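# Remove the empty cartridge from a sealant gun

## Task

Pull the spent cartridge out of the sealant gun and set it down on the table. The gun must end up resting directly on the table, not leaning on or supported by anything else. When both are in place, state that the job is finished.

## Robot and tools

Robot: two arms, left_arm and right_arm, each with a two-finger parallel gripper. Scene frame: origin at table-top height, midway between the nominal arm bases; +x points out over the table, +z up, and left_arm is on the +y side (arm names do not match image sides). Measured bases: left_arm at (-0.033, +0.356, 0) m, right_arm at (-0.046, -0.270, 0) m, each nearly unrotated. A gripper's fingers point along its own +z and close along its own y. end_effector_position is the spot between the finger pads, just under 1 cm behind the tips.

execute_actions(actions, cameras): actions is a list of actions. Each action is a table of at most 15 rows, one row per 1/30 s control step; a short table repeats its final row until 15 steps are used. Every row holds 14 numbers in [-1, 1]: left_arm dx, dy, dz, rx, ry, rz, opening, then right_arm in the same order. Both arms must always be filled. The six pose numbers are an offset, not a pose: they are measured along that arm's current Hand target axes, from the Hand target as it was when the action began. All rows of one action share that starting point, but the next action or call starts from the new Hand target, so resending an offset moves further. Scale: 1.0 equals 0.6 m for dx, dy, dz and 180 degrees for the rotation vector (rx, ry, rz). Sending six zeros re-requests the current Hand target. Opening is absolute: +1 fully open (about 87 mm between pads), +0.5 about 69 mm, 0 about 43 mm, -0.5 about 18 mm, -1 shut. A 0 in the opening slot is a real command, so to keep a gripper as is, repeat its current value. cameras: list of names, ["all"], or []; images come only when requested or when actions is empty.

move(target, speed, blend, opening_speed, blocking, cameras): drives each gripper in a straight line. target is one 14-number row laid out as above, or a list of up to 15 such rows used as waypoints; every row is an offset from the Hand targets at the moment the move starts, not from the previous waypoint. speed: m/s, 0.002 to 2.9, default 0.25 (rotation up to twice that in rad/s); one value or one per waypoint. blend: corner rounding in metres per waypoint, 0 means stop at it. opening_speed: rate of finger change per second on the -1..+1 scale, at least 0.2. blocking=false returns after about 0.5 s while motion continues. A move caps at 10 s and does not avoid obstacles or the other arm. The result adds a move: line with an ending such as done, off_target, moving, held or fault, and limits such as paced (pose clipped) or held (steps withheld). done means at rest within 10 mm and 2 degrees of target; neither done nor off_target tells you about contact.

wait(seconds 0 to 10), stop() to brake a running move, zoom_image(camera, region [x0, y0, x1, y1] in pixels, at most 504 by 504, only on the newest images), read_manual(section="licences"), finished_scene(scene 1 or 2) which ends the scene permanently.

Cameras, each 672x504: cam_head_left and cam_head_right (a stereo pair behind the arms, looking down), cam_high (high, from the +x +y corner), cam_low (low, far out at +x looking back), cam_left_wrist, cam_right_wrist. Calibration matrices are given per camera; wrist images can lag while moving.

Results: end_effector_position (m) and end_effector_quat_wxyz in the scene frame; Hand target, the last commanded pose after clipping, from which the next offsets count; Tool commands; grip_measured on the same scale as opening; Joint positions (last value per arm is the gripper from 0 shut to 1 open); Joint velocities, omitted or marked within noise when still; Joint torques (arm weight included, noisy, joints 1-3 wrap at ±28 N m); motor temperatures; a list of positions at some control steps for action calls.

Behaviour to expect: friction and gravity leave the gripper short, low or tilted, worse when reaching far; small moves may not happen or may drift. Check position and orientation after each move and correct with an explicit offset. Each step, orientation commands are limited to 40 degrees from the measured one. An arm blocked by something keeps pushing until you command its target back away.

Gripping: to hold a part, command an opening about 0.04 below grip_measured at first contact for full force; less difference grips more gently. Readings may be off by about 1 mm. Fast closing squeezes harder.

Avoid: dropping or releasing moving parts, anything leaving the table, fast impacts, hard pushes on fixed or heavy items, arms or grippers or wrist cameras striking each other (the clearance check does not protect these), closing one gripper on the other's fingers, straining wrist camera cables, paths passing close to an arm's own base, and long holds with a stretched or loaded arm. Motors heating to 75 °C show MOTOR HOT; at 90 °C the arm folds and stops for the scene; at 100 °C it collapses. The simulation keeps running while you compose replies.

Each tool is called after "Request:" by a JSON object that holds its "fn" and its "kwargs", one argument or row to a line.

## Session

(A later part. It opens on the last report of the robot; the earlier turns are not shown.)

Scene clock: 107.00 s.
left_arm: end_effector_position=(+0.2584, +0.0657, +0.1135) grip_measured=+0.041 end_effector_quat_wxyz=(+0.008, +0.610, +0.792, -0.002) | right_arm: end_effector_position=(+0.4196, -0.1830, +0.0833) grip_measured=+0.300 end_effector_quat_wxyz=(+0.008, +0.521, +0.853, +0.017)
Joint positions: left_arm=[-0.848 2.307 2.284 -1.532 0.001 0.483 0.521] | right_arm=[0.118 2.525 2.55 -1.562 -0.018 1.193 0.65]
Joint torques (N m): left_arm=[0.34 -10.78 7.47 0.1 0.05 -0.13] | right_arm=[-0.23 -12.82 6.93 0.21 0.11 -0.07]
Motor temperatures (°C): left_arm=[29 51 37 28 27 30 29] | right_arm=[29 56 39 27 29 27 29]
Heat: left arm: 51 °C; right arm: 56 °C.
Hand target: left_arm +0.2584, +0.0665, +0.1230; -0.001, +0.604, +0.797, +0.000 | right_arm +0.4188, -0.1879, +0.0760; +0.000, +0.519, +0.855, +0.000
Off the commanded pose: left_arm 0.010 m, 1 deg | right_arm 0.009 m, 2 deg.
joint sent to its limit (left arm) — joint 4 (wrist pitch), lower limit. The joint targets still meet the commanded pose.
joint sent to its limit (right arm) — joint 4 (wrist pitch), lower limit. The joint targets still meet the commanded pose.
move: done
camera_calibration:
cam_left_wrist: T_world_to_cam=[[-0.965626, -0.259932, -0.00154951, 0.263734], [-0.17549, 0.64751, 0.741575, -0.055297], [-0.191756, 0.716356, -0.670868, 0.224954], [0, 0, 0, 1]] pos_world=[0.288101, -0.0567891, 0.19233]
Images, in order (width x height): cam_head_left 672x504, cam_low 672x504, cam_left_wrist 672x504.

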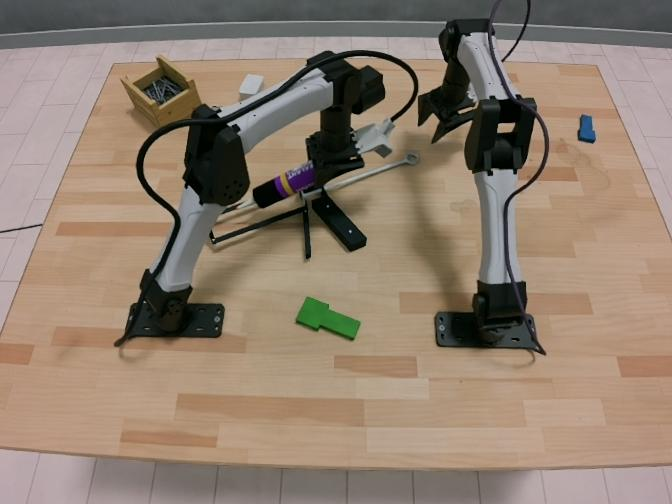

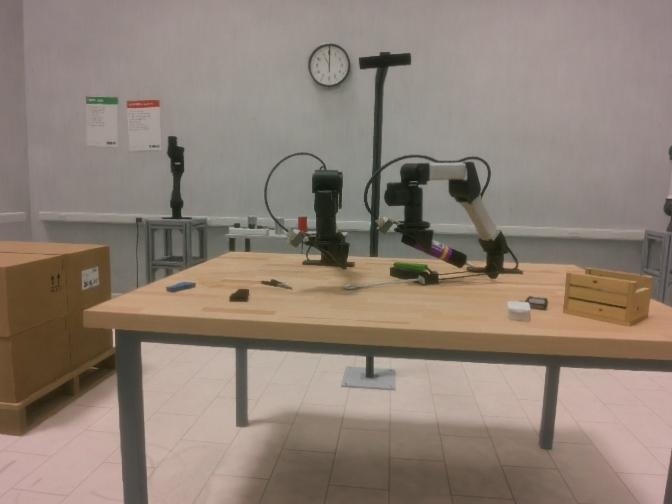

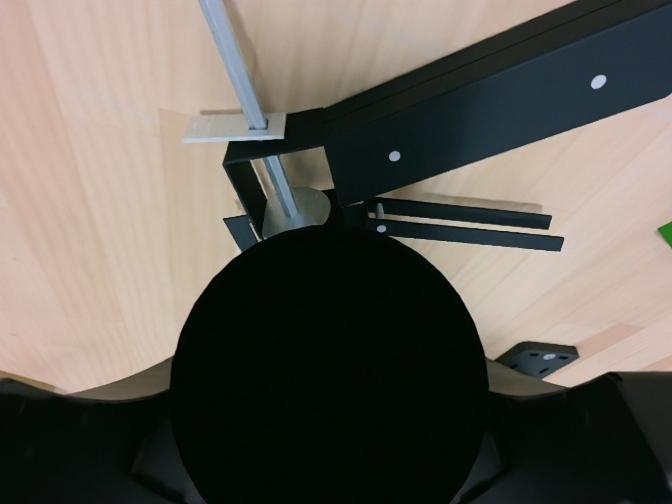

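Request:
{"fn": "move", "kwargs": {
  "target": [
    [0,0,-0.067,0,0,0,-0.2,0,-0.167,0,0,0,0,0.3],
    [0,0.219,-0.06,0,0.12,0,-0.2,0,-0.167,0,0,0,0,0.3],
    [0,0.219,0.05,0,0.12,0,-0.2,0,-0.167,0,0,0,0,0.3]
  ],
  "speed": 0.2,
  "blend": [0.025,0.03,0],
  "cameras": ["cam_low","cam_head_left"]
}}

Request:
{"fn": "zoom_image", "kwargs": {
  "camera": "cam_low",
  "region": [350, 220, 550, 310]
}}

Scene clock: 113.77 s.
left_arm: end_effector_position=(+0.3796, +0.0996, +0.0832) grip_measured=+0.041 end_effector_quat_wxyz=(+0.050, +0.631, +0.764, +0.122) | right_arm: end_effector_position=(+0.3280, -0.2304, +0.0700) grip_measured=+0.300 end_effector_quat_wxyz=(-0.016, +0.521, +0.854, -0.002)
Joint positions: left_arm=[-0.715 2.617 2.688 -1.541 -0.244 0.696 0.521] | right_arm=[0.023 2.083 1.742 -1.259 -0.012 1.097 0.65]
Joint torques (N m): left_arm=[0.53 -11.82 7.86 0.35 -0.25 0.13] | right_arm=[-0.27 -14.43 4.7 0.43 0.06 -0.07]
Motor temperatures (°C): left_arm=[29 53 38 28 27 30 29] | right_arm=[29 56 39 27 29 27 29]
Heat: left arm: 53 °C; right arm: 56 °C.
Hand target: left_arm +0.3849, +0.1021, +0.0929; -0.150, +0.593, +0.783, +0.113 | right_arm +0.3299, -0.2341, +0.0759; +0.000, +0.519, +0.855, +0.000
Off the commanded pose: left_arm 0.011 m, 23 deg | right_arm 0.007 m, 2 deg.
joint sent to its limit (left arm) — joint 4 (wrist pitch), lower limit. The joint targets are off in orientation, not in position.
move: off_target (left_arm)
Images, in order (width x height): cam_head_left 672x504, cam_low 672x504.

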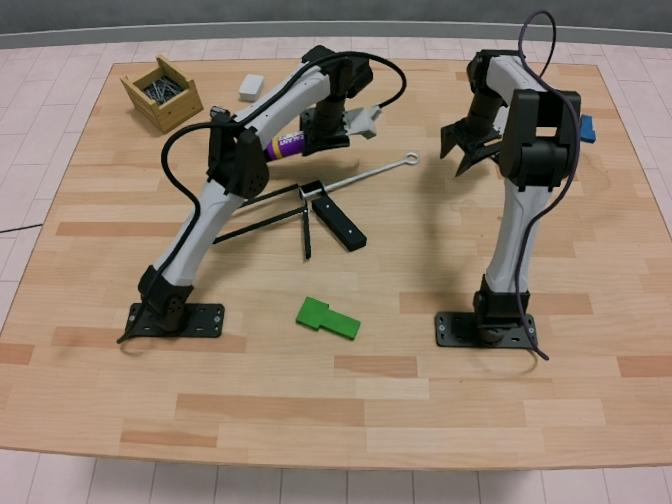

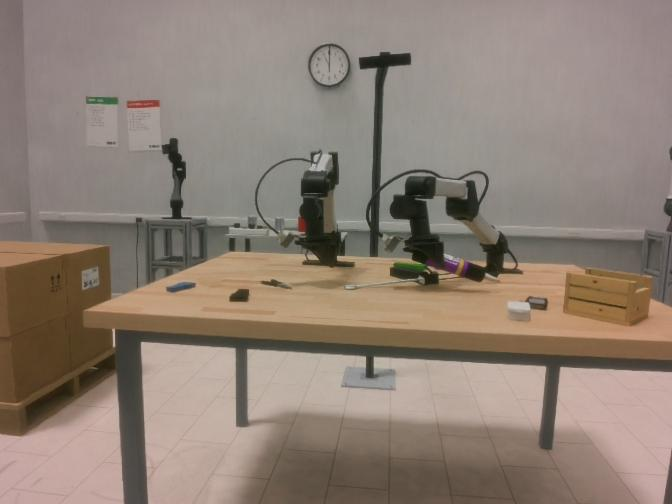

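Scaled by 2.520.

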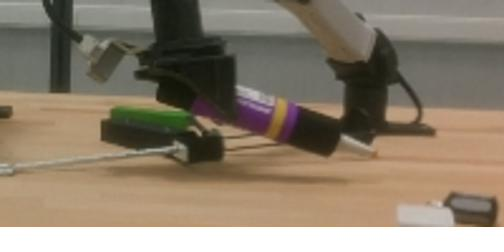

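Request:
{"fn": "move", "kwargs": {
  "target": [-0.034,0,0.085,0,0,0,-0.2,0,0,0,0,0,0,0.3],
  "speed": 0.06,
  "cameras": ["cam_low"]
}}

Request:
{"fn": "zoom_image", "kwargs": {
  "camera": "cam_low",
  "region": [350, 220, 550, 310]
}}

Scene clock: 120.97 s.
left_arm: end_effector_position=(+0.3827, +0.1008, +0.0421) grip_measured=+0.039 end_effector_quat_wxyz=(+0.016, +0.633, +0.764, +0.125) | right_arm: end_effector_position=(+0.3280, -0.2304, +0.0700) grip_measured=+0.300 end_effector_quat_wxyz=(-0.016, +0.521, +0.854, -0.002)
Joint positions: left_arm=[-0.711 2.731 2.737 -1.544 -0.251 0.696 0.519] | right_arm=[0.023 2.083 1.742 -1.259 -0.012 1.097 0.65]
Joint torques (N m): left_arm=[0.58 -10.25 7.65 0.24 -0.07 -0.09] | right_arm=[-0.25 -14.43 4.7 0.42 0.06 -0.07]
Motor temperatures (°C): left_arm=[29 53 38 28 27 30 30] | right_arm=[29 56 39 27 29 27 29]
Heat: left arm: 53 °C; right arm: 56 °C.
Hand target: left_arm +0.3848, +0.1020, +0.0380; -0.150, +0.593, +0.783, +0.113 | right_arm +0.3299, -0.2341, +0.0759; +0.000, +0.519, +0.855, +0.000
Off the commanded pose: left_arm 0.005 m, 20 deg | right_arm 0.007 m, 2 deg.
joint sent to its limit (left arm) — joint 4 (wrist pitch), lower limit. The joint targets are off in orientation, not in position.
move: off_target (left_arm)
Images, in order (width x height): cam_low 672x504.

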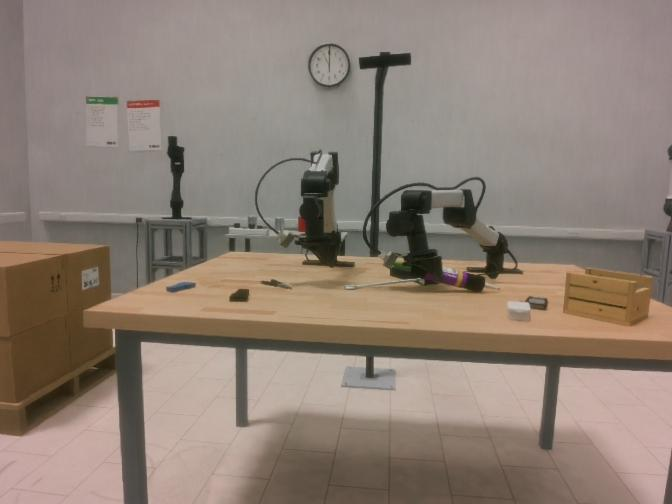

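Scaled by 2.520.

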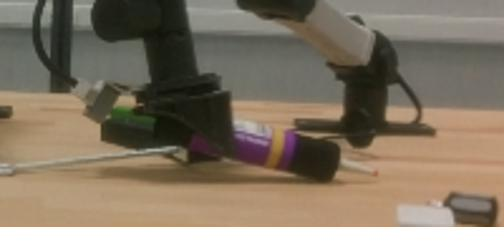

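Request:
{"fn": "move", "kwargs": {
  "target": [
    [-0.008,0,0.024,0,0,0,-0.2,0,0,0,0,0,0,0.3],
    [-0.008,0,0.024,0,0,0,0.9,0,0,0,0,0,0,0.3],
    [0.08,0,-0.2,0,0,0,0.9,0,0,0,0,0,0,0.3]
  ],
  "speed": [0.05,0.05,0.2],
  "opening_speed": 0.5,
  "cameras": ["cam_low","cam_head_left","cam_high"]
}}

Request:
{"fn": "zoom_image", "kwargs": {
  "camera": "cam_low",
  "region": [350, 220, 550, 310]
}}

Scene clock: 131.80 s.
left_arm: end_effector_position=(+0.3874, +0.1004, +0.1464) grip_measured=+0.900 end_effector_quat_wxyz=(+0.116, +0.639, +0.746, +0.146) | right_arm: end_effector_position=(+0.3280, -0.2304, +0.0700) grip_measured=+0.300 end_effector_quat_wxyz=(-0.016, +0.521, +0.854, -0.002)
Joint positions: left_arm=[-0.721 2.508 2.725 -1.546 -0.29 0.748 0.95] | right_arm=[0.023 2.083 1.742 -1.259 -0.012 1.097 0.65]
Joint torques (N m): left_arm=[-0.18 -14.42 4.97 0.67 -0.17 0.11] | right_arm=[-0.25 -14.45 4.71 0.43 0.06 -0.07]
Motor temperatures (°C): left_arm=[29 55 39 28 27 30 29] | right_arm=[29 55 38 27 29 27 29]
Heat: left arm: 55 °C; right arm: 55 °C.
Hand target: left_arm +0.3849, +0.1022, +0.1672; -0.150, +0.593, +0.783, +0.113 | right_arm +0.3299, -0.2341, +0.0759; +0.000, +0.519, +0.855, +0.000
Off the commanded pose: left_arm 0.021 m, 32 deg | right_arm 0.007 m, 2 deg.
joint sent to its limit (left arm) — joint 4 (wrist pitch), lower limit. The joint targets are off in orientation, not in position.
move: off_target (left_arm); target 2's new opening was sent with left_arm's hand 0.006 m and 19 deg from that target
Images, in order (width x height): cam_head_left 672x504, cam_high 672x504, cam_low 672x504.

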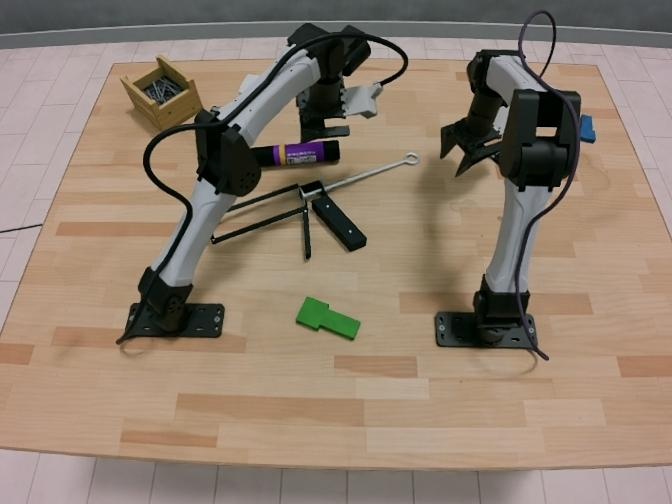

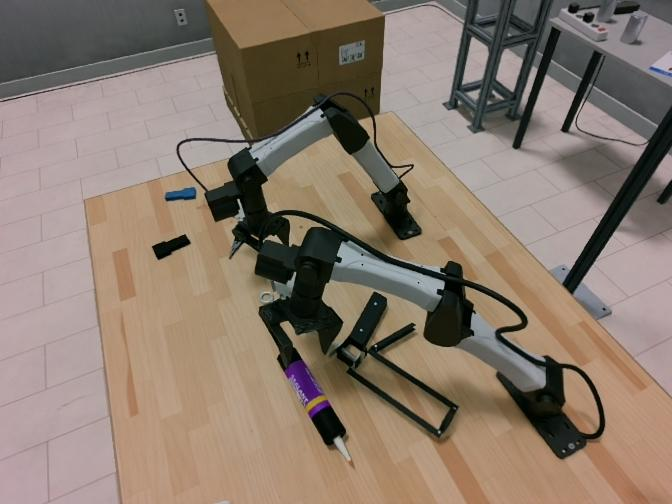

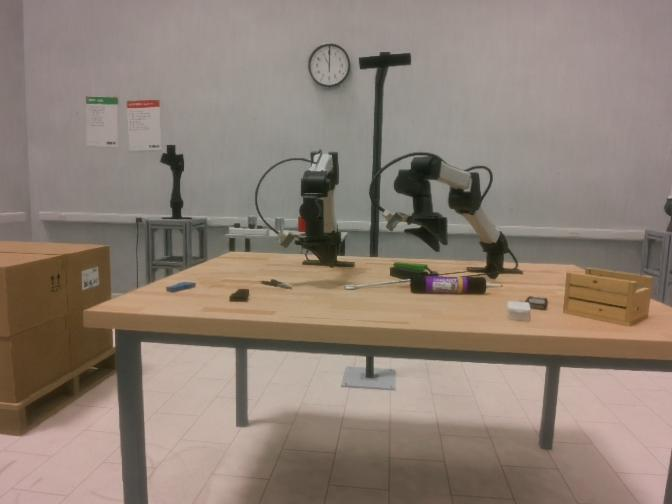

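Scaled by 2.520.

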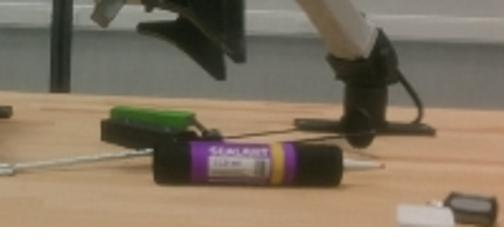

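Request:
{"fn": "finished_scene", "kwargs": {
  "scene": 2
}}

The scene is finished: the task was done.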